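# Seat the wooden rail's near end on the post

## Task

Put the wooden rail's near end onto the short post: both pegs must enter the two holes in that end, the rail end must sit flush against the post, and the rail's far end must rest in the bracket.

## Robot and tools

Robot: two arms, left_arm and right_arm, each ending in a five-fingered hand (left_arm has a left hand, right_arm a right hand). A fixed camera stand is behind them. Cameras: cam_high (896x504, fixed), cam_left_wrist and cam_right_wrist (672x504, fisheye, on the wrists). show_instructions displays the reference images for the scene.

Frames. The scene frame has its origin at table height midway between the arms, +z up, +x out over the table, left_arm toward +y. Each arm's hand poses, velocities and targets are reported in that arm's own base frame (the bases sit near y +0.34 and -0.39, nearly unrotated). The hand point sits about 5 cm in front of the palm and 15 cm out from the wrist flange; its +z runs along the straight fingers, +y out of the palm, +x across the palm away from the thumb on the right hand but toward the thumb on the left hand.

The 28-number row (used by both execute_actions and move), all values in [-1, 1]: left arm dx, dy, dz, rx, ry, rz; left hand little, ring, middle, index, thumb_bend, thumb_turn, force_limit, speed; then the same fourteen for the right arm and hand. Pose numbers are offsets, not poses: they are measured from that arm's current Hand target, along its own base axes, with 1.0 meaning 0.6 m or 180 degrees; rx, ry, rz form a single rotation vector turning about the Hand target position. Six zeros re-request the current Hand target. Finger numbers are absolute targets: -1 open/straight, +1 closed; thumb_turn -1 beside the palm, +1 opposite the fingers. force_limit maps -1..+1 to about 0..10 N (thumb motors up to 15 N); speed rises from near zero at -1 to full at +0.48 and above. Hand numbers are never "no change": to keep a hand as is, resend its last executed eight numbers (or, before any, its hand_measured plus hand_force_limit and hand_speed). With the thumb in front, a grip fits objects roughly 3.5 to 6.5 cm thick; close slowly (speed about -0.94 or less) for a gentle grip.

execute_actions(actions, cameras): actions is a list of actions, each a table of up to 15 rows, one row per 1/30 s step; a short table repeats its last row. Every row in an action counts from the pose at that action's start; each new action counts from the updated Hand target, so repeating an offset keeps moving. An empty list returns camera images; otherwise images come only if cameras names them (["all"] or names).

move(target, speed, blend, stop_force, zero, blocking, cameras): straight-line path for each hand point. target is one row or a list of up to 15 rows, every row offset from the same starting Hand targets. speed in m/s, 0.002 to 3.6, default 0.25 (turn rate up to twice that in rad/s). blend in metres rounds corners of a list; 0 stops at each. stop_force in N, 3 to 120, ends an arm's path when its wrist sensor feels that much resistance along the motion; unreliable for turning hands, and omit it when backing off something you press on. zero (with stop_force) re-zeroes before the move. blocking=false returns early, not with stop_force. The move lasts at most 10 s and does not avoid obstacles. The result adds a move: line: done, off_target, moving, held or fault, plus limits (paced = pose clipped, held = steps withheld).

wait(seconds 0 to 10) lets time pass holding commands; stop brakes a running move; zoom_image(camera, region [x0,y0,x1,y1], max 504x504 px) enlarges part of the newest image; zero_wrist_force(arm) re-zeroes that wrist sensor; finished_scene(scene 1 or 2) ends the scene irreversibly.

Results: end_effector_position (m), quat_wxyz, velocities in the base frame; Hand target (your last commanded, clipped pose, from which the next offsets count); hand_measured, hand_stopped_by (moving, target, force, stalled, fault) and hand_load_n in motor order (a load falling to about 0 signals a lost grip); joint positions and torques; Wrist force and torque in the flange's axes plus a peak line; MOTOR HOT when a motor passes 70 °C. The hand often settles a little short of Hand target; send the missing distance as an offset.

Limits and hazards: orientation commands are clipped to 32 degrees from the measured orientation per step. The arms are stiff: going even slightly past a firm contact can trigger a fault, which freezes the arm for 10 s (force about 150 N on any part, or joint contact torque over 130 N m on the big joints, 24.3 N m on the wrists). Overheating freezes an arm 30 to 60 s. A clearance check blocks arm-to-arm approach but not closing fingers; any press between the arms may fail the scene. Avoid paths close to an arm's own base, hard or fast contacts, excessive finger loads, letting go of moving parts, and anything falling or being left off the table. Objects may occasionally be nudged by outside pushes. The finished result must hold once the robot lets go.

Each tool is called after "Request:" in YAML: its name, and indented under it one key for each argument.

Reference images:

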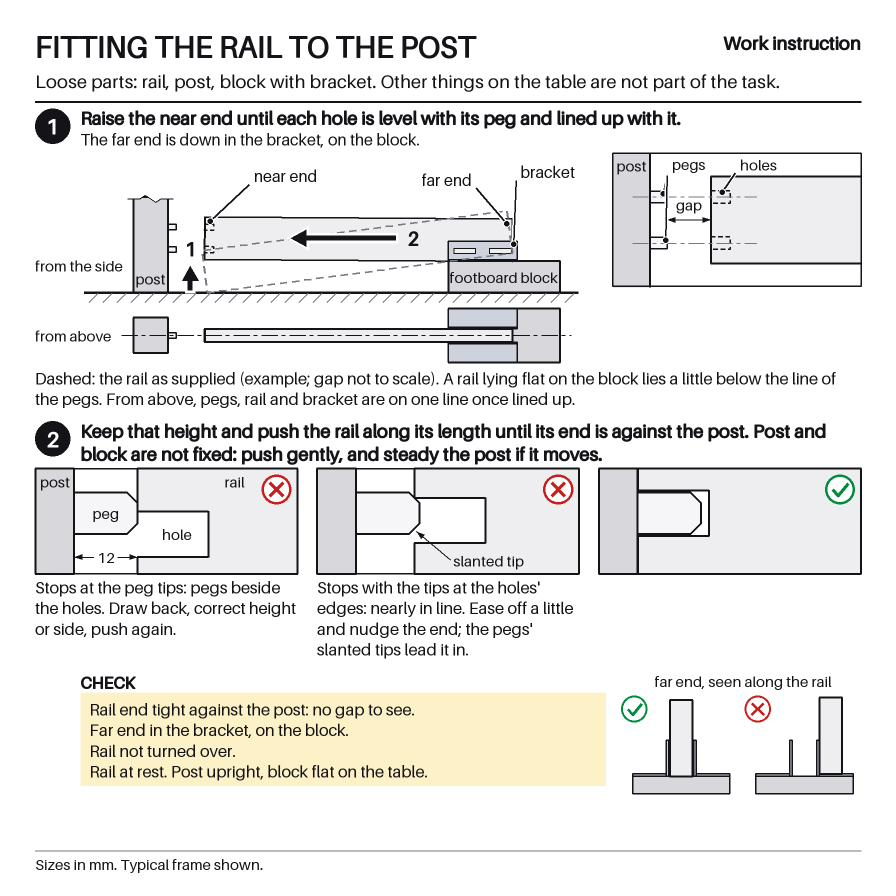

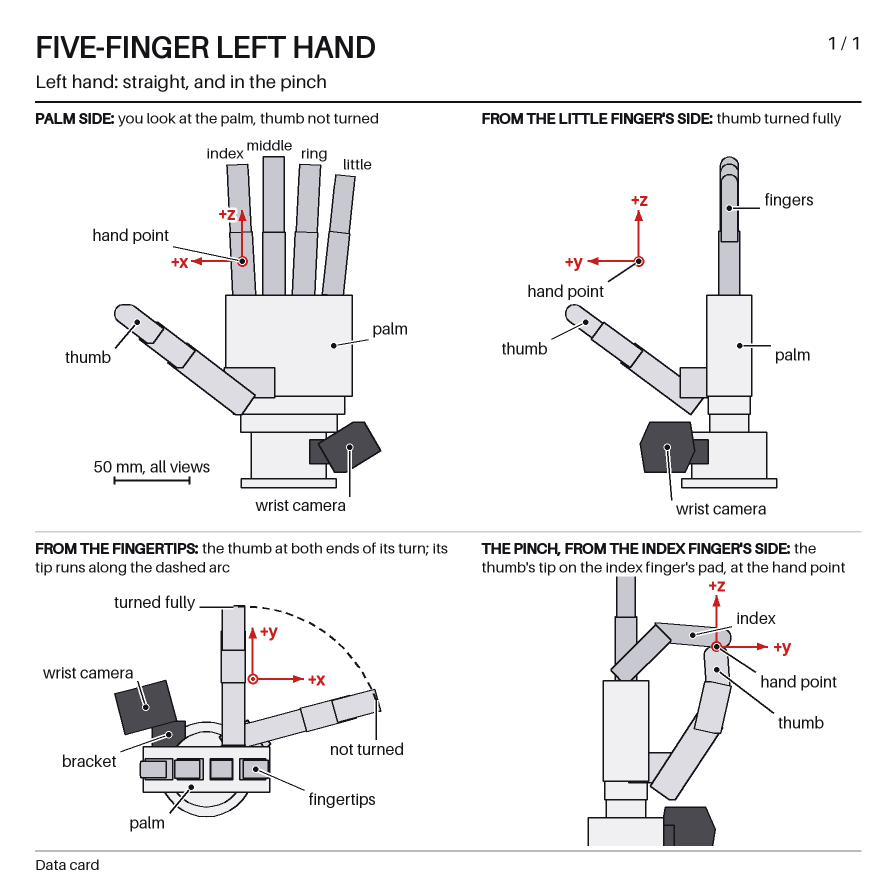

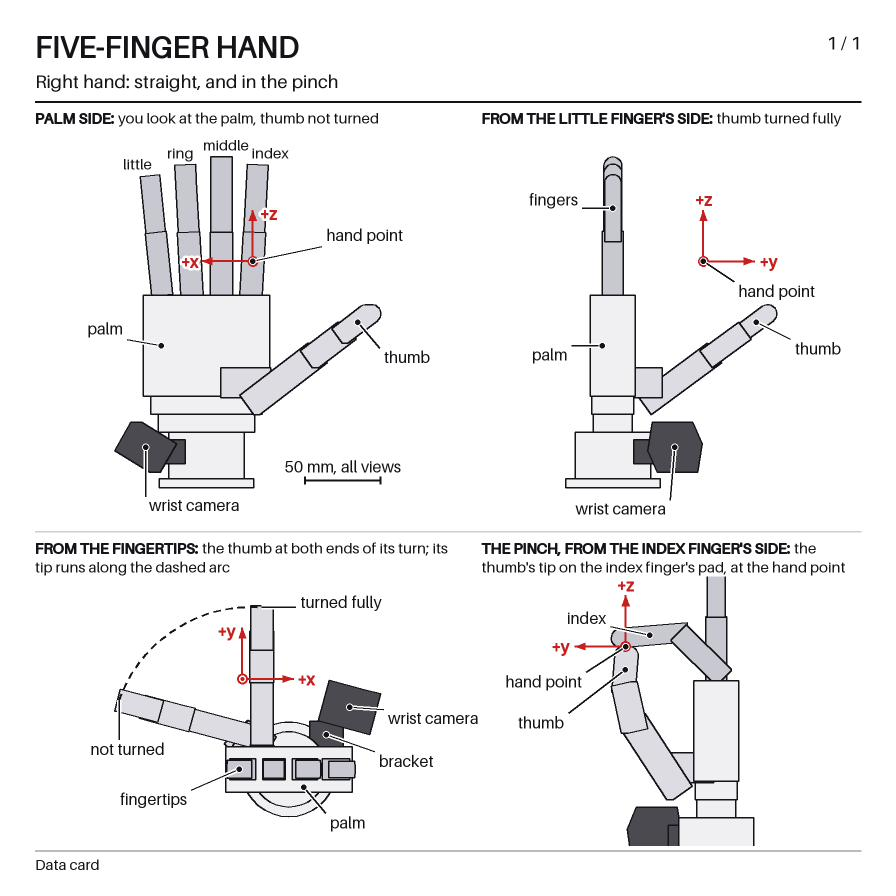

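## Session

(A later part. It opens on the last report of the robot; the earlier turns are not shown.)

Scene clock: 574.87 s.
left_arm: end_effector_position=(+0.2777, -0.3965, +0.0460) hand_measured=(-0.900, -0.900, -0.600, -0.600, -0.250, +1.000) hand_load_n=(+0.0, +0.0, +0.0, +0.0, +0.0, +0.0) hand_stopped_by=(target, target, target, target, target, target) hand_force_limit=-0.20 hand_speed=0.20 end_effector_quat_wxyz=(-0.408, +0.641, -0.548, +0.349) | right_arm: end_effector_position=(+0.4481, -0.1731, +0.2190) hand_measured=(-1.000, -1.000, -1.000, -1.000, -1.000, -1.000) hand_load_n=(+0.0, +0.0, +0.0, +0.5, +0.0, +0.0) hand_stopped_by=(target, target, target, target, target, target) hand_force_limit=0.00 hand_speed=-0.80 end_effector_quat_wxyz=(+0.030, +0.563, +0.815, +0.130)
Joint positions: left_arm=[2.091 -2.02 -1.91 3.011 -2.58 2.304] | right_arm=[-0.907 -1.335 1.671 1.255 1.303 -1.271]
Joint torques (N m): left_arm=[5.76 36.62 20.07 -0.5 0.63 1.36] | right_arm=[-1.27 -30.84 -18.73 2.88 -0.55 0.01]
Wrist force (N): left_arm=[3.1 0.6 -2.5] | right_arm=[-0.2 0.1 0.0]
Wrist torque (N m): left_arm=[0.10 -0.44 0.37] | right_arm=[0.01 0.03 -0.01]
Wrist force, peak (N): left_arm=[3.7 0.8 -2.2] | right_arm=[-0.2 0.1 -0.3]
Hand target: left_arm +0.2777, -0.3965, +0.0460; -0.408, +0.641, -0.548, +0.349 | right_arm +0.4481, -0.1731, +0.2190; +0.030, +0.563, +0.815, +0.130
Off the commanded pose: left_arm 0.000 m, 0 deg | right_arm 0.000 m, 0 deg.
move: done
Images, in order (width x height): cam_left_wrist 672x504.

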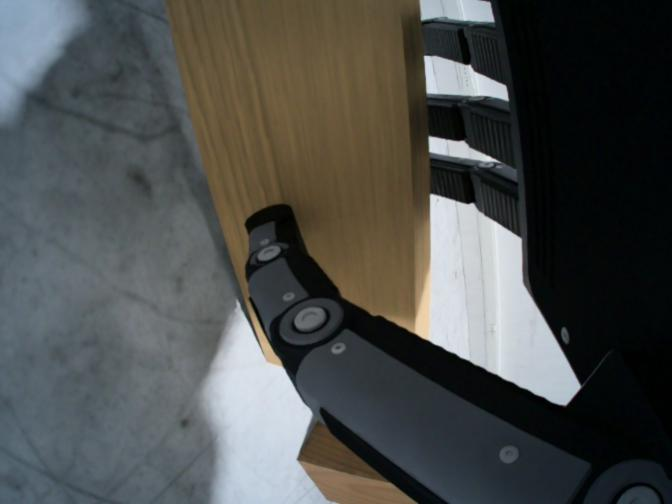

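Request:
move:
  target: [0, 0, 0, 0, 0, 0, -0.9, -0.9, -0.12, -0.12, -0.25, 1, 0, -0.8, 0, 0, 0, 0, 0, 0, -1, -1, -1, -1, -1, -1, 0, -0.8]
  cameras: ["cam_left_wrist"]

Request:
move:
  target: [0, 0, 0, 0, 0, 0, -0.9, -0.9, -0.12, -0.12, 0.3, 1, 0, -0.9, 0, 0, 0, 0, 0, 0, -1, -1, -1, -1, -1, -1, 0, -0.8]
  cameras: ["cam_left_wrist"]

Scene clock: 597.70 s.
left_arm: end_effector_position=(+0.2777, -0.3965, +0.0460) hand_measured=(-0.900, -0.900, -0.120, -0.120, -0.250, +1.000) hand_load_n=(+0.0, +0.0, +0.0, +0.0, +0.0, +0.0) hand_stopped_by=(target, target, target, target, target, target) hand_force_limit=0.00 hand_speed=-0.80 end_effector_quat_wxyz=(-0.408, +0.641, -0.548, +0.349) | right_arm: end_effector_position=(+0.4481, -0.1731, +0.2190) hand_measured=(-1.000, -1.000, -1.000, -1.000, -1.000, -1.000) hand_load_n=(+0.0, +0.0, +0.0, +0.0, +0.0, +0.0) hand_stopped_by=(target, target, target, target, target, target) hand_force_limit=0.00 hand_speed=-0.80 end_effector_quat_wxyz=(+0.030, +0.563, +0.815, +0.130)
Joint positions: left_arm=[2.091 -2.02 -1.91 3.011 -2.58 2.304] | right_arm=[-0.907 -1.335 1.671 1.255 1.303 -1.271]
Joint torques (N m): left_arm=[6.1 36.65 19.21 -0.49 -0.22 1.41] | right_arm=[-1.4 -30.75 -18.12 3.11 -0.8 -0.16]
Wrist force (N): left_arm=[3.0 0.5 -2.8] | right_arm=[0.0 0.1 -0.1]
Wrist torque (N m): left_arm=[0.12 -0.44 0.38] | right_arm=[0.02 0.00 0.00]
Wrist force, peak (N): left_arm=[3.2 0.8 -2.8] | right_arm=[-0.3 -0.2 0.0]
Hand target: left_arm +0.2777, -0.3965, +0.0460; -0.408, +0.641, -0.548, +0.349 | right_arm +0.4481, -0.1731, +0.2190; +0.030, +0.563, +0.815, +0.130
Off the commanded pose: left_arm 0.000 m, 0 deg | right_arm 0.000 m, 0 deg.
move: done
Images, in order (width x height): cam_left_wrist 672x504.

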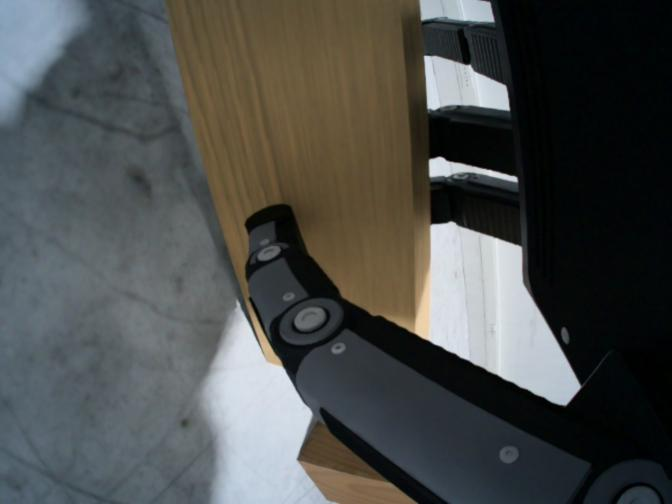

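Scene clock: 600.40 s.
left_arm: end_effector_position=(+0.2777, -0.3965, +0.0460) hand_measured=(-0.900, -0.900, -0.120, -0.120, +0.100, +1.000) hand_load_n=(+0.0, +0.0, +0.0, +4.0, +7.0, +1.0) hand_stopped_by=(target, target, target, target, force, target) hand_force_limit=0.00 hand_speed=-0.90 end_effector_quat_wxyz=(-0.408, +0.641, -0.548, +0.349) | right_arm: end_effector_position=(+0.4481, -0.1731, +0.2190) hand_measured=(-1.000, -1.000, -1.000, -1.000, -1.000, -1.000) hand_load_n=(+0.0, +0.0, +0.0, +0.0, +0.0, +0.0) hand_stopped_by=(target, target, target, target, target, target) hand_force_limit=0.00 hand_speed=-0.80 end_effector_quat_wxyz=(+0.030, +0.563, +0.815, +0.130)
Joint positions: left_arm=[2.091 -2.02 -1.91 3.011 -2.58 2.304] | right_arm=[-0.907 -1.335 1.671 1.255 1.303 -1.271]
Joint torques (N m): left_arm=[5.61 37.03 18.04 -0.43 -1.96 1.33] | right_arm=[-0.84 -31.22 -17.55 3.25 -0.61 -0.19]
Wrist force (N): left_arm=[2.5 2.5 -2.0] | right_arm=[-0.2 0.1 0.1]
Wrist torque (N m): left_arm=[0.15 -0.46 0.27] | right_arm=[0.02 0.02 -0.01]
Wrist force, peak (N): left_arm=[3.4 1.8 -2.8] | right_arm=[-0.1 0.4 0.1]
Hand target: left_arm +0.2777, -0.3965, +0.0460; -0.408, +0.641, -0.548, +0.349 | right_arm +0.4481, -0.1731, +0.2190; +0.030, +0.563, +0.815, +0.130
Off the commanded pose: left_arm 0.000 m, 0 deg | right_arm 0.000 m, 0 deg.
move: done
Images, in order (width x height): cam_left_wrist 672x504.

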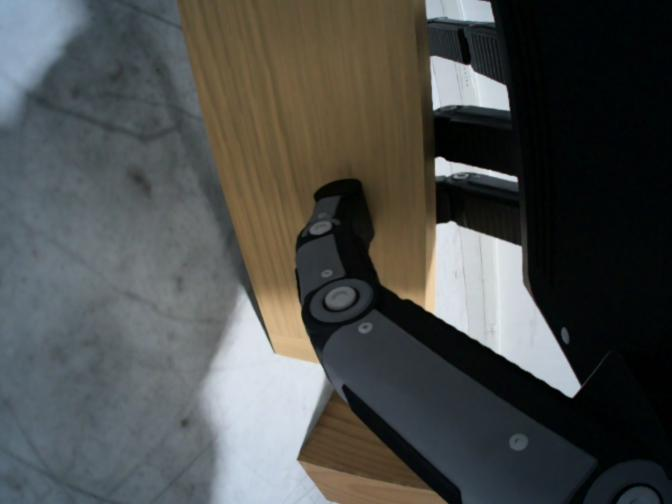

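Request:
move:
  target: [0, 0, 0, 0, 0, 0, -0.9, -0.9, 0.1, -0.12, 0.3, 1, -0.4, -0.9, 0, 0, 0, 0, 0, 0, -1, -1, -1, -1, -1, -1, 0, -0.8]
  cameras: ["cam_left_wrist"]

Scene clock: 610.40 s.
left_arm: end_effector_position=(+0.2777, -0.3965, +0.0460) hand_measured=(-0.900, -0.900, -0.112, -0.120, +0.100, +1.000) hand_load_n=(+0.0, +0.0, +4.5, +2.5, +7.5, +1.0) hand_stopped_by=(target, target, force, target, force, target) hand_force_limit=-0.40 hand_speed=-0.90 end_effector_quat_wxyz=(-0.408, +0.641, -0.548, +0.349) | right_arm: end_effector_position=(+0.4481, -0.1731, +0.2190) hand_measured=(-1.000, -1.000, -1.000, -1.000, -1.000, -1.000) hand_load_n=(+0.0, +0.0, +0.0, +0.0, +0.0, +0.0) hand_stopped_by=(target, target, target, target, target, target) hand_force_limit=0.00 hand_speed=-0.80 end_effector_quat_wxyz=(+0.030, +0.563, +0.815, +0.130)
Joint positions: left_arm=[2.091 -2.02 -1.91 3.011 -2.58 2.304] | right_arm=[-0.907 -1.335 1.671 1.255 1.303 -1.271]
Joint torques (N m): left_arm=[5.73 36.52 16.03 -0.55 -1.97 1.41] | right_arm=[-0.67 -29.79 -18.48 3.61 -0.76 -0.22]
Wrist force (N): left_arm=[2.8 2.3 -2.0] | right_arm=[-0.1 0.0 -0.1]
Wrist torque (N m): left_arm=[0.20 -0.46 0.30] | right_arm=[0.00 0.02 -0.01]
Wrist force, peak (N): left_arm=[3.0 2.7 -2.3] | right_arm=[-0.3 0.3 0.0]
Hand target: left_arm +0.2777, -0.3965, +0.0460; -0.408, +0.641, -0.548, +0.349 | right_arm +0.4481, -0.1731, +0.2190; +0.030, +0.563, +0.815, +0.130
Off the commanded pose: left_arm 0.000 m, 0 deg | right_arm 0.000 m, 0 deg.
move: done
Images, in order (width x height): cam_left_wrist 672x504.

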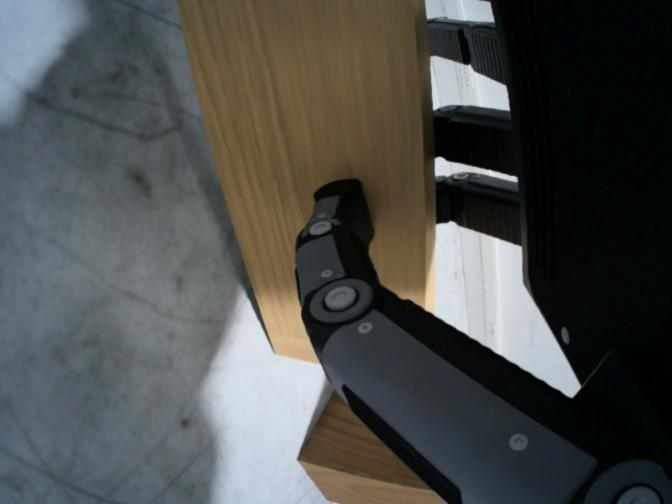

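Request:
move:
  target: [0, 0, 0.065, -0.0412, -0.0065, 0, -0.9, -0.9, 0.1, -0.12, 0.3, 1, -0.4, -0.9, 0, 0, 0, 0, 0, 0, -1, -1, -1, -1, -1, -1, 0, -0.8]
  speed: 0.06
  cameras: ["cam_high", "cam_left_wrist"]

Request:
zoom_image:
  camera: "cam_high"
  region: [300, 110, 490, 310]

Scene clock: 653.67 s.
left_arm: end_effector_position=(+0.2777, -0.3964, +0.0850) hand_measured=(-0.900, -0.900, -0.112, -0.120, +0.100, +1.000) hand_load_n=(+0.0, +0.0, +4.5, +2.5, +7.5, +0.5) hand_stopped_by=(target, target, force, target, force, target) hand_force_limit=-0.40 hand_speed=-0.90 end_effector_quat_wxyz=(-0.371, +0.663, -0.520, +0.390) | right_arm: end_effector_position=(+0.4481, -0.1731, +0.2190) hand_measured=(-1.000, -1.000, -1.000, -1.000, -1.000, -1.000) hand_load_n=(+0.0, +0.0, +0.0, +0.0, +0.0, +0.0) hand_stopped_by=(target, target, target, target, target, target) hand_force_limit=0.00 hand_speed=-0.80 end_effector_quat_wxyz=(+0.030, +0.563, +0.815, +0.130)
Joint positions: left_arm=[2.112 -1.897 -1.959 3.035 -2.531 2.276] | right_arm=[-0.907 -1.335 1.671 1.255 1.303 -1.271]
Joint torques (N m): left_arm=[-6.81 22.56 21.89 -1.84 -3.2 1.37] | right_arm=[-0.71 -30.47 -17.72 3.31 -0.82 -0.27]
Wrist force (N): left_arm=[1.9 2.7 -2.7] | right_arm=[0.0 0.0 0.0]
Wrist torque (N m): left_arm=[0.30 -0.43 0.31] | right_arm=[0.00 -0.01 0.00]
Wrist force, peak (N): left_arm=[5.2 2.9 -2.1] | right_arm=[-0.3 0.3 -0.1]
Hand target: left_arm +0.2777, -0.3965, +0.0850; -0.372, +0.663, -0.520, +0.390 | right_arm +0.4481, -0.1731, +0.2190; +0.030, +0.563, +0.815, +0.130
Off the commanded pose: left_arm 0.000 m, 0 deg | right_arm 0.000 m, 0 deg.
move: done
Images, in order (width x height): cam_high 896x504, cam_left_wrist 672x504.

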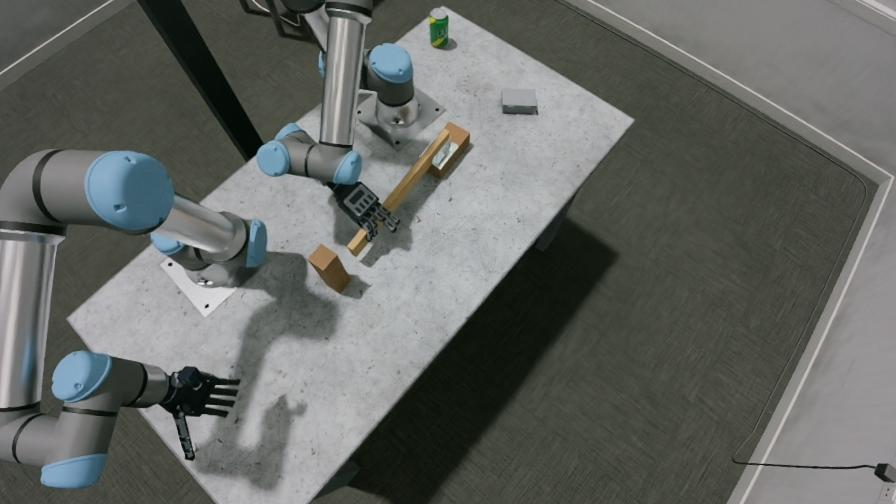

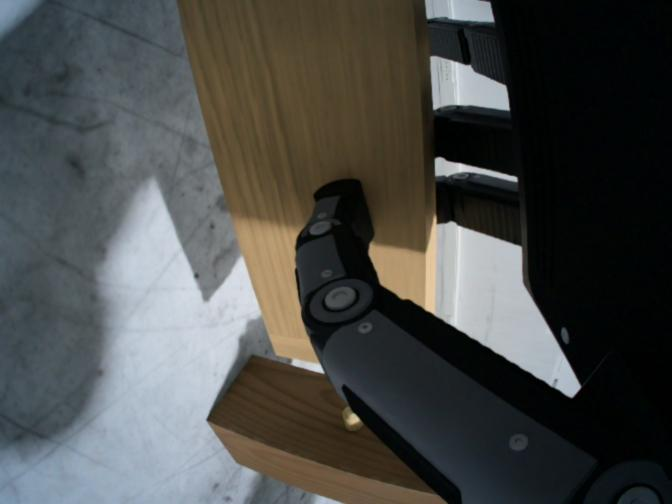

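Scaled by 2.520 from the camera's 896x504 image, which has a finer 1280x720 frame.

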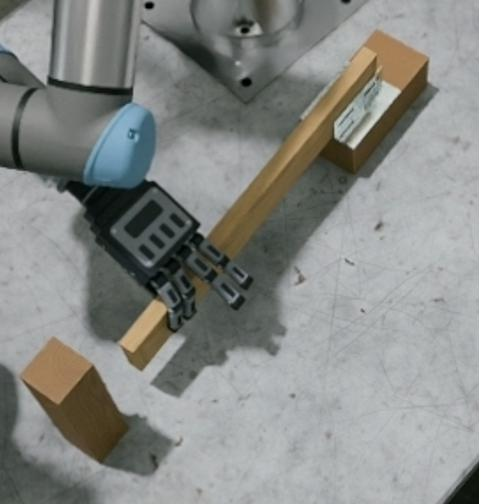

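Request:
move:
  target:
    - [0,0,0,0,0,0, -0.9, -0.9, 0.1, -0.12, 0.3, 1, -0.4, -0.9, 0.0365, 0.2885, 0.1017, -0.0054, 0.5054, -0.1191, 0.8, 0.8, 0.8, 0.8, -1, -1, 0, 0]
    - [0,0,0,0,0,0, -0.9, -0.9, 0.1, -0.12, 0.3, 1, -0.4, -0.9, 0.0198, 0.762, -0.0317, -0.0054, 0.5054, -0.1191, 0.8, 0.8, 0.8, 0.8, -1, -1, 0, 0]
    - [0,0,0,0,0,0, -0.9, -0.9, 0.1, -0.12, 0.3, 1, -0.4, -0.9, -0.0335, 0.762, -0.123, -0.0054, 0.5054, -0.1191, 0.8, 0.8, 0.8, 0.8, -1, -1, 0, 0]
  speed: [0.4, 0.25, 0.1]
  blend: [0.05, 0.02, 0]
  cameras: ["all"]

Scene clock: 745.93 s.
left_arm: end_effector_position=(+0.2777, -0.3965, +0.0850) hand_measured=(-0.900, -0.900, -0.112, -0.120, +0.100, +1.000) hand_load_n=(+0.0, +0.0, +4.5, +2.5, +7.5, +1.0) hand_stopped_by=(target, target, force, target, force, target) hand_force_limit=-0.40 hand_speed=-0.90 end_effector_quat_wxyz=(-0.372, +0.663, -0.520, +0.390) | right_arm: end_effector_position=(+0.4280, +0.2842, +0.1453) hand_measured=(+0.800, +0.800, +0.800, +0.800, -1.000, -1.000) hand_load_n=(+0.0, +0.0, +0.0, +0.0, +0.0, +0.0) hand_stopped_by=(target, target, target, target, target, target) hand_force_limit=0.00 hand_speed=0.00 end_effector_quat_wxyz=(-0.531, +0.615, +0.487, -0.321)
Joint positions: left_arm=[2.112 -1.897 -1.959 3.035 -2.531 2.276] | right_arm=[0.139 -0.524 1.078 2.324 1.089 -0.002]
Joint torques (N m): left_arm=[-7.4 20.84 22.59 -1.76 -1.48 -0.88] | right_arm=[-3.98 -42.5 -19.06 1.71 -0.25 1.51]
Wrist force (N): left_arm=[0.9 2.6 -2.0] | right_arm=[0.0 1.1 -1.6]
Wrist torque (N m): left_arm=[0.24 -0.41 0.28] | right_arm=[0.21 0.05 0.13]
Wrist force, peak (N): left_arm=[1.6 2.7 -2.7] | right_arm=[-0.6 1.0 -2.3]
Hand target: left_arm +0.2777, -0.3965, +0.0850; -0.372, +0.663, -0.520, +0.390 | right_arm +0.4280, +0.2841, +0.1452; -0.531, +0.615, +0.487, -0.321
Off the commanded pose: left_arm 0.000 m, 0 deg | right_arm 0.000 m, 0 deg.
move: done

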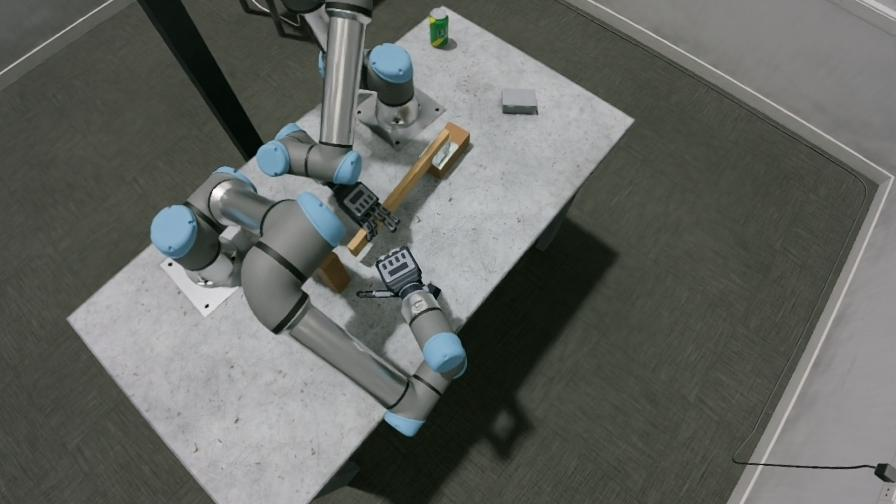

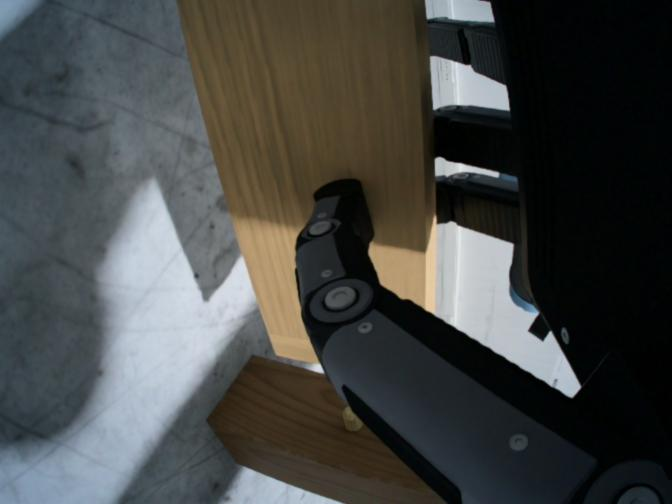

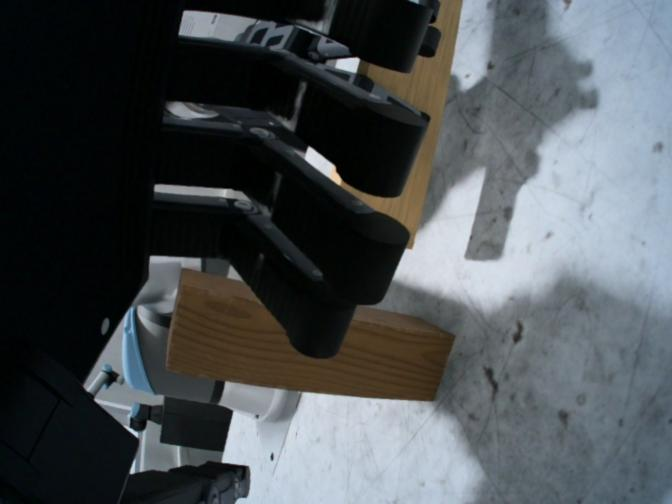

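Request:
move:
  target: [0,0,0,0,0,0, -0.9, -0.9, 0.1, -0.12, 0.3, 1, -0.4, -0.9, 0.033, 0.005, 0.0, 0,0,0, -1, -1, -1, -1, -1, -1, 0, 0]
  speed: 0.1
  cameras: ["cam_right_wrist"]

Request:
zoom_image:
  camera: "cam_right_wrist"
  region: [180, 130, 480, 400]

Scene clock: 755.87 s.
left_arm: end_effector_position=(+0.2777, -0.3965, +0.0850) hand_measured=(-0.900, -0.900, -0.112, -0.120, +0.100, +1.000) hand_load_n=(+0.0, +0.0, +4.5, +2.5, +7.5, +1.0) hand_stopped_by=(target, target, force, target, force, target) hand_force_limit=-0.40 hand_speed=-0.90 end_effector_quat_wxyz=(-0.372, +0.663, -0.520, +0.390) | right_arm: end_effector_position=(+0.4478, +0.2871, +0.1451) hand_measured=(-1.000, -1.000, -1.000, -1.000, -1.000, -1.000) hand_load_n=(+0.0, +0.0, +0.0, +0.0, +0.0, -0.5) hand_stopped_by=(target, target, target, target, target, target) hand_force_limit=0.00 hand_speed=0.00 end_effector_quat_wxyz=(-0.531, +0.615, +0.487, -0.321)
Joint positions: left_arm=[2.112 -1.897 -1.959 3.035 -2.531 2.276] | right_arm=[0.14 -0.476 0.978 2.377 1.089 -0.002]
Joint torques (N m): left_arm=[-7.73 20.87 22.9 -2.1 -1.39 -0.94] | right_arm=[10.68 -71.68 -13.45 0.18 1.02 2.37]
Wrist force (N): left_arm=[1.2 2.8 -2.4] | right_arm=[0.1 0.7 -1.6]
Wrist torque (N m): left_arm=[0.29 -0.46 0.29] | right_arm=[0.07 0.05 0.08]
Wrist force, peak (N): left_arm=[1.0 2.9 -2.9] | right_arm=[0.1 1.1 -2.0]
Hand target: left_arm +0.2777, -0.3965, +0.0850; -0.372, +0.663, -0.520, +0.390 | right_arm +0.4478, +0.2871, +0.1452; -0.531, +0.615, +0.487, -0.321
Off the commanded pose: left_arm 0.000 m, 0 deg | right_arm 0.000 m, 0 deg.
move: done
Images, in order (width x height): cam_right_wrist 672x504.

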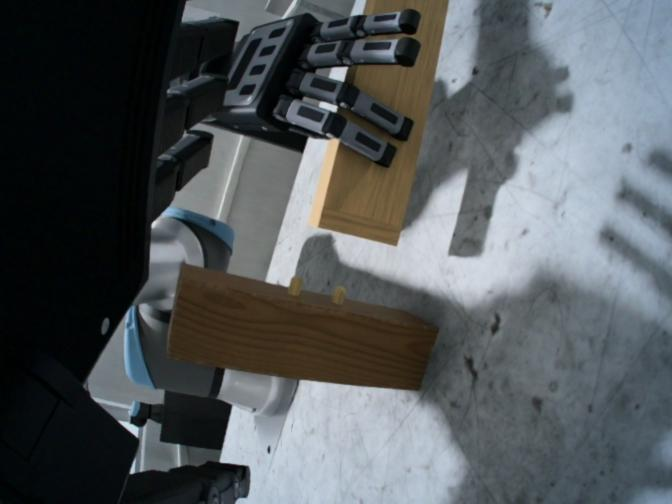

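Scaled by 1.680 from the camera's 672x504 image, which has a finer 960x720 frame.

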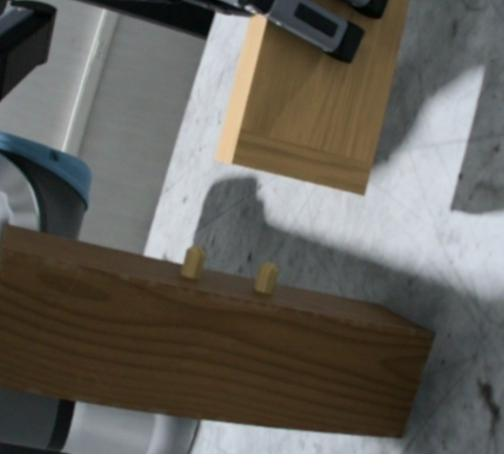

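Request:
execute_actions:
  actions: []

Request:
zoom_image:
  camera: "cam_left_wrist"
  region: [200, 310, 440, 504]

Request:
zoom_image:
  camera: "cam_high"
  region: [290, 200, 410, 310]

Scene clock: 790.03 s.
left_arm: end_effector_position=(+0.2777, -0.3965, +0.0850) hand_measured=(-0.900, -0.900, -0.112, -0.120, +0.100, +1.000) hand_load_n=(+0.0, +0.0, +5.0, +2.5, +7.5, +0.5) hand_stopped_by=(target, target, force, target, force, target) hand_force_limit=-0.40 hand_speed=-0.90 end_effector_quat_wxyz=(-0.372, +0.663, -0.520, +0.390) | right_arm: end_effector_position=(+0.4478, +0.2871, +0.1452) hand_measured=(-1.000, -1.000, -1.000, -1.000, -1.000, -1.000) hand_load_n=(+0.0, +0.0, +0.0, +0.0, +0.0, +0.0) hand_stopped_by=(target, target, target, target, target, target) hand_force_limit=0.00 hand_speed=0.00 end_effector_quat_wxyz=(-0.531, +0.615, +0.487, -0.321)
Joint positions: left_arm=[2.112 -1.897 -1.959 3.035 -2.531 2.276] | right_arm=[0.14 -0.476 0.978 2.377 1.089 -0.002]
Joint velocities: within noise
Joint torques (N m): left_arm=[-7.47 20.36 22.38 -1.87 -1.34 -0.98] | right_arm=[11.26 -72.44 -28.53 3.21 1.17 2.48]
Wrist force (N): left_arm=[1.0 2.5 -2.0] | right_arm=[0.0 0.6 -1.8]
Wrist torque (N m): left_arm=[0.23 -0.42 0.28] | right_arm=[0.08 0.06 0.07]
Wrist force, peak (N): left_arm=[1.1 3.0 -2.5] | right_arm=[-0.2 0.8 -1.8]
Hand target: left_arm +0.2777, -0.3965, +0.0850; -0.372, +0.663, -0.520, +0.390 | right_arm +0.4478, +0.2871, +0.1452; -0.531, +0.615, +0.487, -0.321
Off the commanded pose: left_arm 0.000 m, 0 deg | right_arm 0.000 m, 0 deg.

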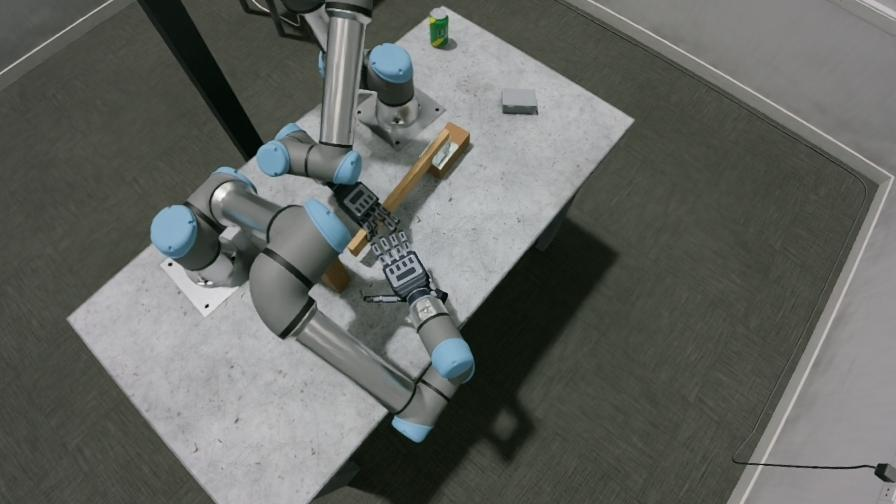

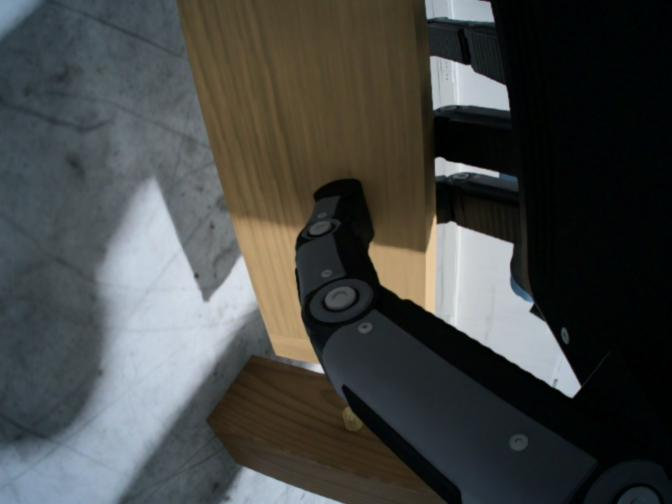

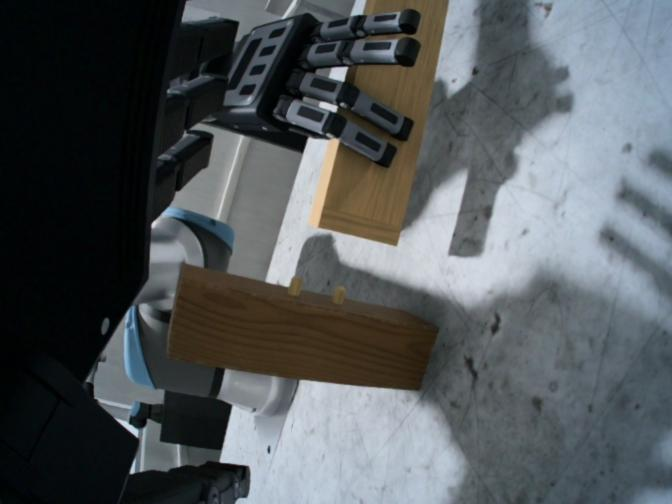

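Scaled by 2.100 from the camera's 672x504 image, which has a finer 960x720 frame.

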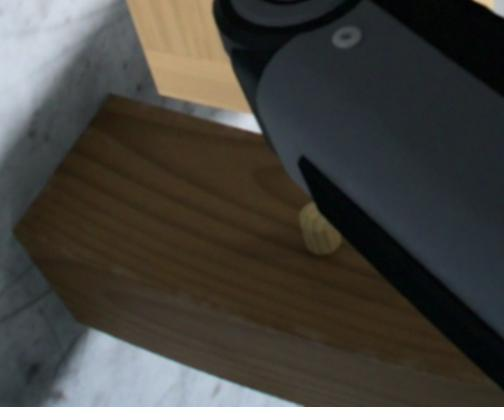

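Scaled by 4.200 from the camera's 896x504 image, which has a finer 1280x720 frame.

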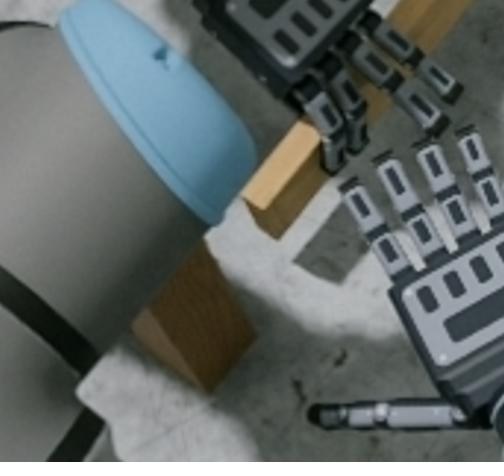

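Request:
move:
  target: [0,0,0,0,0,0, -0.9, -0.9, 0.1, -0.12, 0.3, 1, -0.4, -0.9, -0.032, -0.0057, 0.2263, 0.0275,-0.1813,0, -1, -1, -1, -1, -1, -1, 0, 0]
  speed: 0.2
  cameras: ["cam_right_wrist"]

Request:
zoom_image:
  camera: "cam_right_wrist"
  region: [220, 130, 480, 390]

Scene clock: 832.80 s.
left_arm: end_effector_position=(+0.2777, -0.3965, +0.0850) hand_measured=(-0.900, -0.900, -0.112, -0.120, +0.100, +1.000) hand_load_n=(+0.0, +0.0, +4.5, +2.5, +7.5, +0.5) hand_stopped_by=(target, target, force, target, force, target) hand_force_limit=-0.40 hand_speed=-0.90 end_effector_quat_wxyz=(-0.372, +0.663, -0.520, +0.390) | right_arm: end_effector_position=(+0.4286, +0.2837, +0.2809) hand_measured=(-1.000, -1.000, -1.000, -1.000, -1.000, -1.000) hand_load_n=(+0.0, +0.0, +0.0, +0.0, +0.0, +0.0) hand_stopped_by=(target, target, target, target, target, target) hand_force_limit=0.00 hand_speed=0.00 end_effector_quat_wxyz=(-0.398, +0.657, +0.630, -0.115)
Joint positions: left_arm=[2.112 -1.897 -1.959 3.035 -2.531 2.276] | right_arm=[0.136 -0.901 1.071 2.137 1.088 -0.011]
Joint torques (N m): left_arm=[-7.44 21.41 21.47 -1.97 -1.25 -0.92] | right_arm=[-10.45 -48 -23.8 3.76 -1.8 -0.47]
Wrist force (N): left_arm=[1.0 2.7 -2.6] | right_arm=[-0.5 1.0 -0.8]
Wrist torque (N m): left_arm=[0.29 -0.44 0.28] | right_arm=[0.09 0.03 0.08]
Wrist force, peak (N): left_arm=[0.9 2.9 -2.5] | right_arm=[-0.2 2.3 -1.7]
Hand target: left_arm +0.2777, -0.3965, +0.0850; -0.372, +0.663, -0.520, +0.390 | right_arm +0.4286, +0.2837, +0.2810; -0.398, +0.657, +0.630, -0.115
Off the commanded pose: left_arm 0.000 m, 0 deg | right_arm 0.000 m, 0 deg.
move: done
Images, in order (width x height): cam_right_wrist 672x504.

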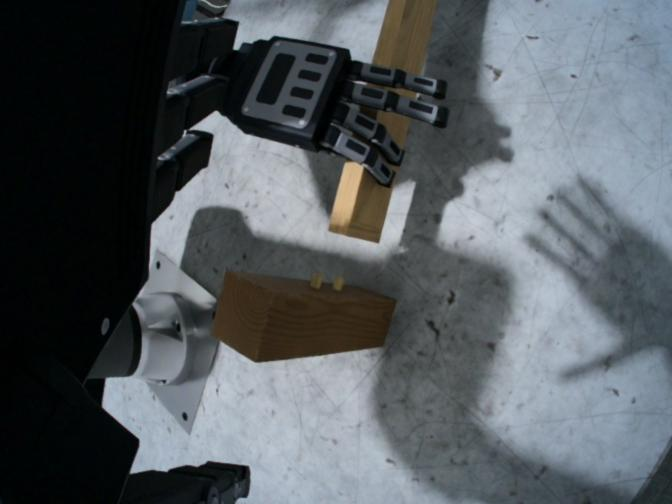

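Scaled by 1.938 from the camera's 672x504 image, which has a finer 960x720 frame.

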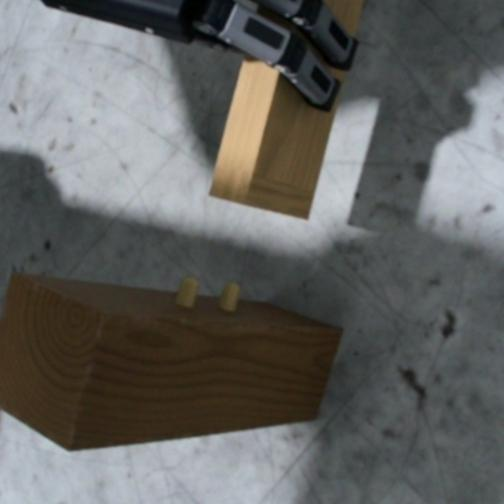

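Request:
move:
  target: [-0.011,-0.0017,0.0192,-0.0154,-0.0024,-0.0056, -0.9, -0.9, 0.1, -0.12, 0.3, 1, -0.4, -0.9, 0,0,0,0,0,0, -1, -1, -1, -1, -1, -1, 0, 0]
  speed: 0.04
  cameras: ["cam_right_wrist", "cam_left_wrist"]

Request:
zoom_image:
  camera: "cam_right_wrist"
  region: [220, 130, 480, 390]

Scene clock: 873.23 s.
left_arm: end_effector_position=(+0.2710, -0.3975, +0.0965) hand_measured=(-0.900, -0.900, -0.112, -0.120, +0.100, +1.000) hand_load_n=(+0.0, +0.0, +5.0, +3.0, +7.0, +1.0) hand_stopped_by=(target, target, force, target, force, target) hand_force_limit=-0.40 hand_speed=-0.90 end_effector_quat_wxyz=(-0.354, +0.665, -0.515, +0.408) end_effector_velocity=(+0.001, +0.000, -0.001) end_effector_angular_velocity=(+0.004, +0.000, +0.001) | right_arm: end_effector_position=(+0.4286, +0.2837, +0.2810) hand_measured=(-1.000, -1.000, -1.000, -1.000, -1.000, -1.000) hand_load_n=(+0.0, +0.0, +0.0, +0.0, +0.0, +0.0) hand_stopped_by=(target, target, target, target, target, target) hand_force_limit=0.00 hand_speed=0.00 end_effector_quat_wxyz=(-0.398, +0.657, +0.630, -0.115)
Joint positions: left_arm=[2.108 -1.849 -1.988 3.058 -2.507 2.272] | right_arm=[0.137 -0.901 1.071 2.137 1.088 -0.011]
Joint velocities: left_arm=[0 -0.005 0.004 -0.003 -0.002 0] | right_arm=[within noise]
Joint torques (N m): left_arm=[-2.03 19.56 23.54 -1.6 -2.11 0.28] | right_arm=[9.15 -61.61 -29.21 1.19 0.07 2.29]
Wrist force (N): left_arm=[0.4 1.9 -1.7] | right_arm=[-0.3 1.0 -0.7]
Wrist torque (N m): left_arm=[0.17 -0.51 0.44] | right_arm=[0.07 0.00 0.09]
Wrist force, peak (N): left_arm=[0.9 2.9 -2.7] | right_arm=[-0.3 1.0 -1.0]
Hand target: left_arm +0.2711, -0.3975, +0.0966; -0.354, +0.665, -0.515, +0.408 | right_arm +0.4286, +0.2837, +0.2810; -0.398, +0.657, +0.630, -0.115
Off the commanded pose: left_arm 0.000 m, 0 deg | right_arm 0.000 m, 0 deg.
move: done
Images, in order (width x height): cam_left_wrist 672x504, cam_right_wrist 672x504.

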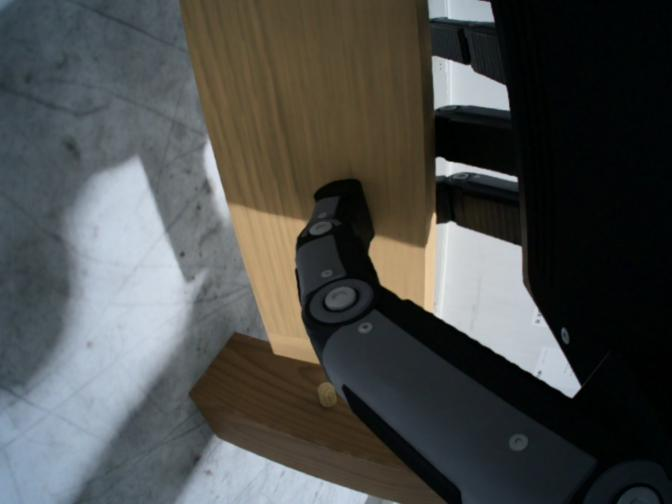

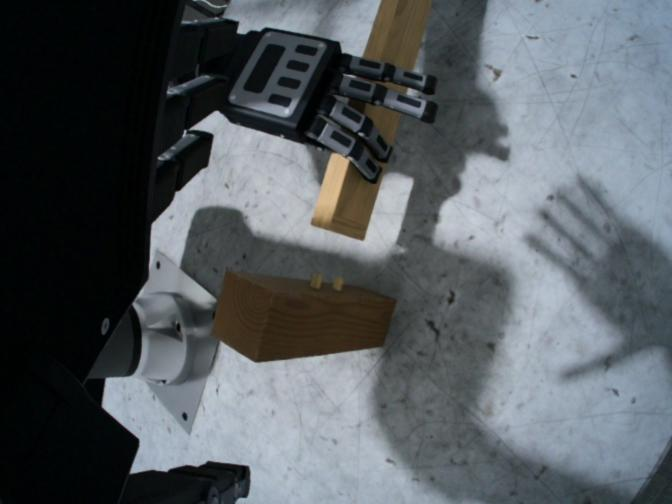

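Scaled by 1.938 from the camera's 672x504 image, which has a finer 960x720 frame.

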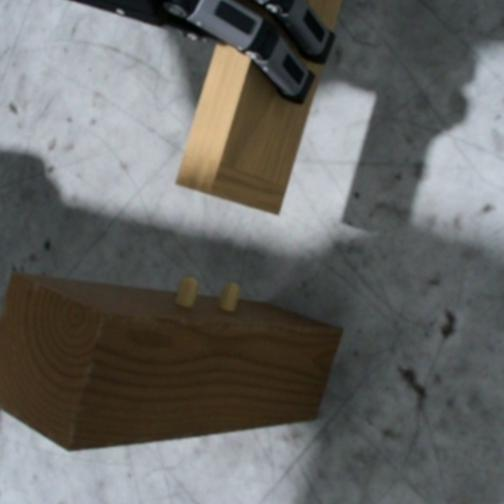

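Request:
move:
  target:
    - [0,0,0,0.0063,-0.0384,0, -0.9, -0.9, 0.1, -0.12, 0.3, 1, -0.4, -0.9, 0,0,0,0,0,0, -1, -1, -1, -1, -1, -1, 0, 0]
    - [0.0067,-0.0428,0,0.0063,-0.0384,0, -0.9, -0.9, 0.1, -0.12, 0.3, 1, -0.4, -0.9, 0,0,0,0,0,0, -1, -1, -1, -1, -1, -1, 0, 0]
  speed: 0.04
  cameras: ["cam_right_wrist", "cam_left_wrist", "cam_high"]

Request:
zoom_image:
  camera: "cam_right_wrist"
  region: [220, 130, 480, 390]

Request:
zoom_image:
  camera: "cam_high"
  region: [340, 100, 500, 260]

Scene clock: 947.43 s.
left_arm: end_effector_position=(+0.2750, -0.4232, +0.0966) hand_measured=(-0.900, -0.900, -0.112, -0.120, +0.100, +1.000) hand_load_n=(+0.0, +0.0, +2.0, +4.5, +6.5, +2.5) hand_stopped_by=(target, target, force, target, force, target) hand_force_limit=-0.40 hand_speed=-0.90 end_effector_quat_wxyz=(-0.391, +0.636, -0.497, +0.442) | right_arm: end_effector_position=(+0.4286, +0.2837, +0.2810) hand_measured=(-1.000, -1.000, -1.000, -1.000, -1.000, -1.000) hand_load_n=(+0.0, +0.0, +0.0, +0.0, +0.0, +0.0) hand_stopped_by=(target, target, target, target, target, target) hand_force_limit=0.00 hand_speed=0.00 end_effector_quat_wxyz=(-0.398, +0.657, +0.630, -0.115)
Joint positions: left_arm=[2.039 -1.919 -1.95 3.194 -2.636 2.346] | right_arm=[0.137 -0.901 1.071 2.137 1.088 -0.011]
Joint torques (N m): left_arm=[7.42 33.44 9.36 0.08 0.02 1.26] | right_arm=[9.37 -59.11 -30.04 2.14 0.01 2.18]
Wrist force (N): left_arm=[4.2 3.0 -2.8] | right_arm=[-0.4 1.1 -0.9]
Wrist torque (N m): left_arm=[0.05 -0.56 0.35] | right_arm=[0.10 0.01 0.09]
Wrist force, peak (N): left_arm=[4.4 3.3 -2.9] | right_arm=[-0.5 1.1 -0.9]
Hand target: left_arm +0.2751, -0.4232, +0.0966; -0.391, +0.636, -0.497, +0.442 | right_arm +0.4286, +0.2837, +0.2810; -0.398, +0.657, +0.630, -0.115
Off the commanded pose: left_arm 0.000 m, 0 deg | right_arm 0.000 m, 0 deg.
move: done

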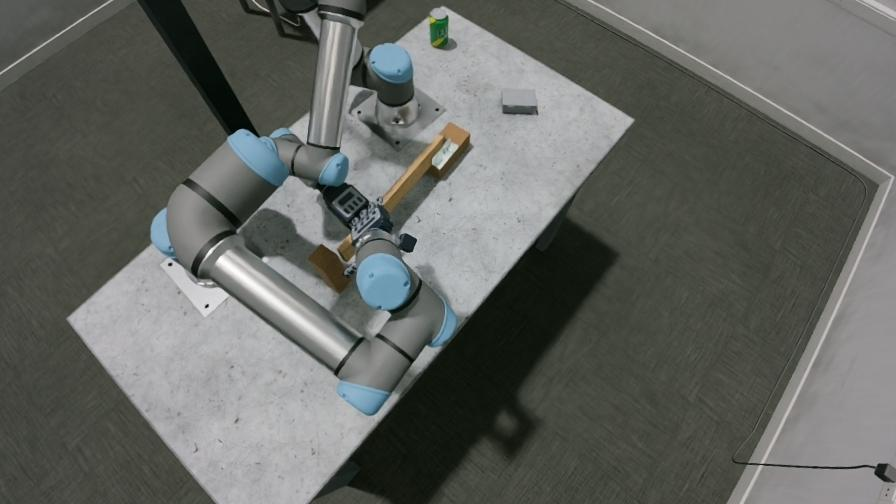

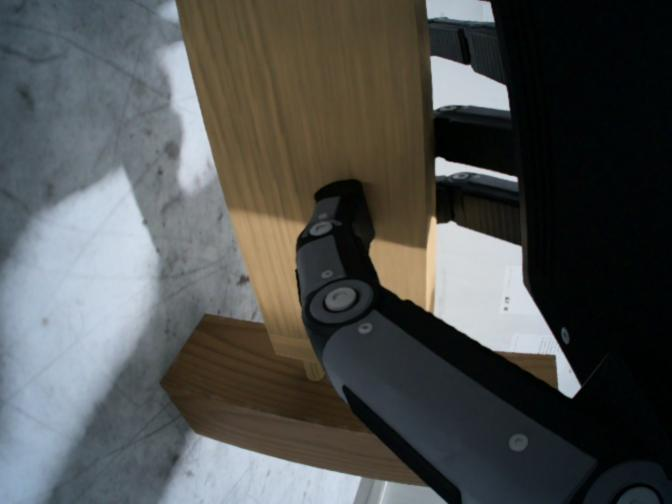

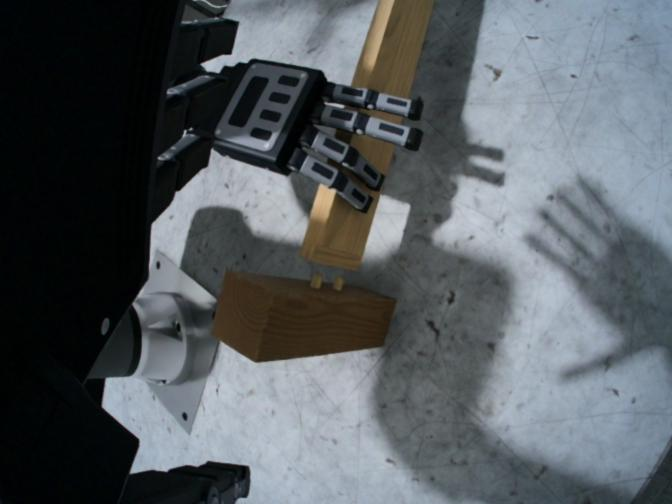

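Scaled by 1.938 from the camera's 672x504 image, which has a finer 960x720 frame.

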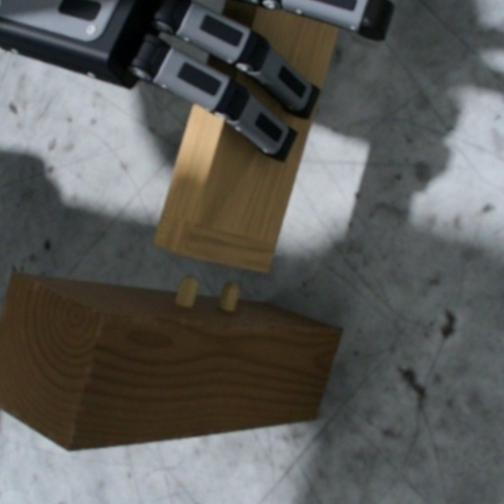

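Scaled by 3.150 from the camera's 896x504 image, which has a finer 1280x720 frame.

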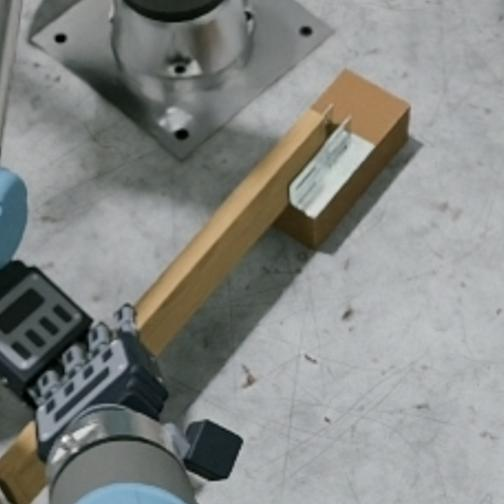

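Request:
zoom_image:
  camera: "cam_high"
  region: [420, 110, 480, 190]

Scaled by 6.300 from the camera's 896x504 image, which has a finer 1280x720 frame.

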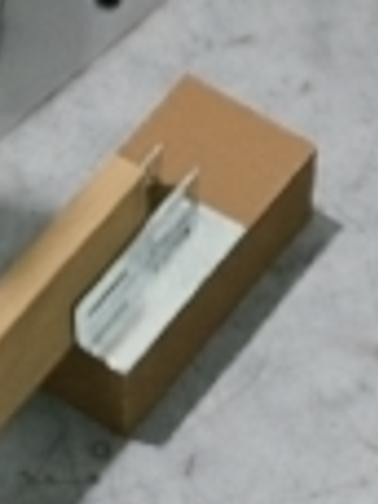

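Request:
zoom_image:
  camera: "cam_right_wrist"
  region: [290, 190, 390, 310]

Request:
zoom_image:
  camera: "cam_left_wrist"
  region: [150, 290, 350, 480]

Scaled by 4.200 from the camera's 672x504 image, which has a finer 960x720 frame.

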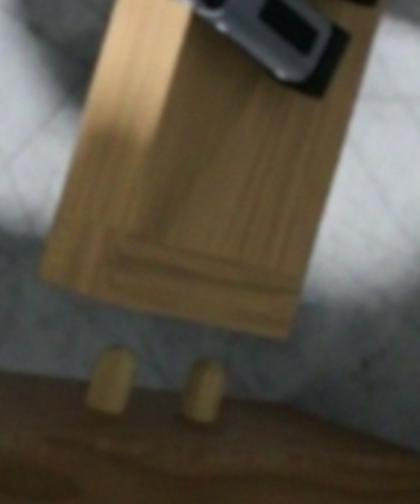

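Scaled by 2.520 from the camera's 672x504 image, which has a finer 960x720 frame.

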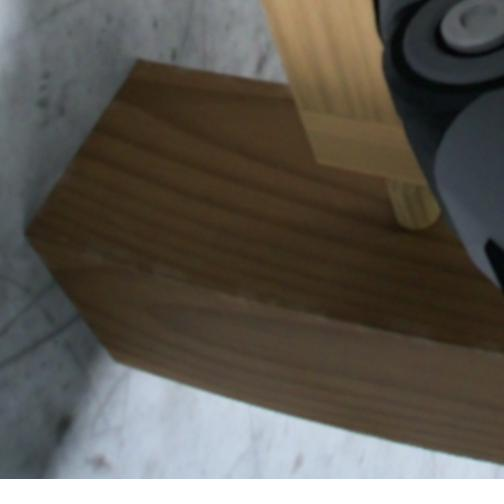

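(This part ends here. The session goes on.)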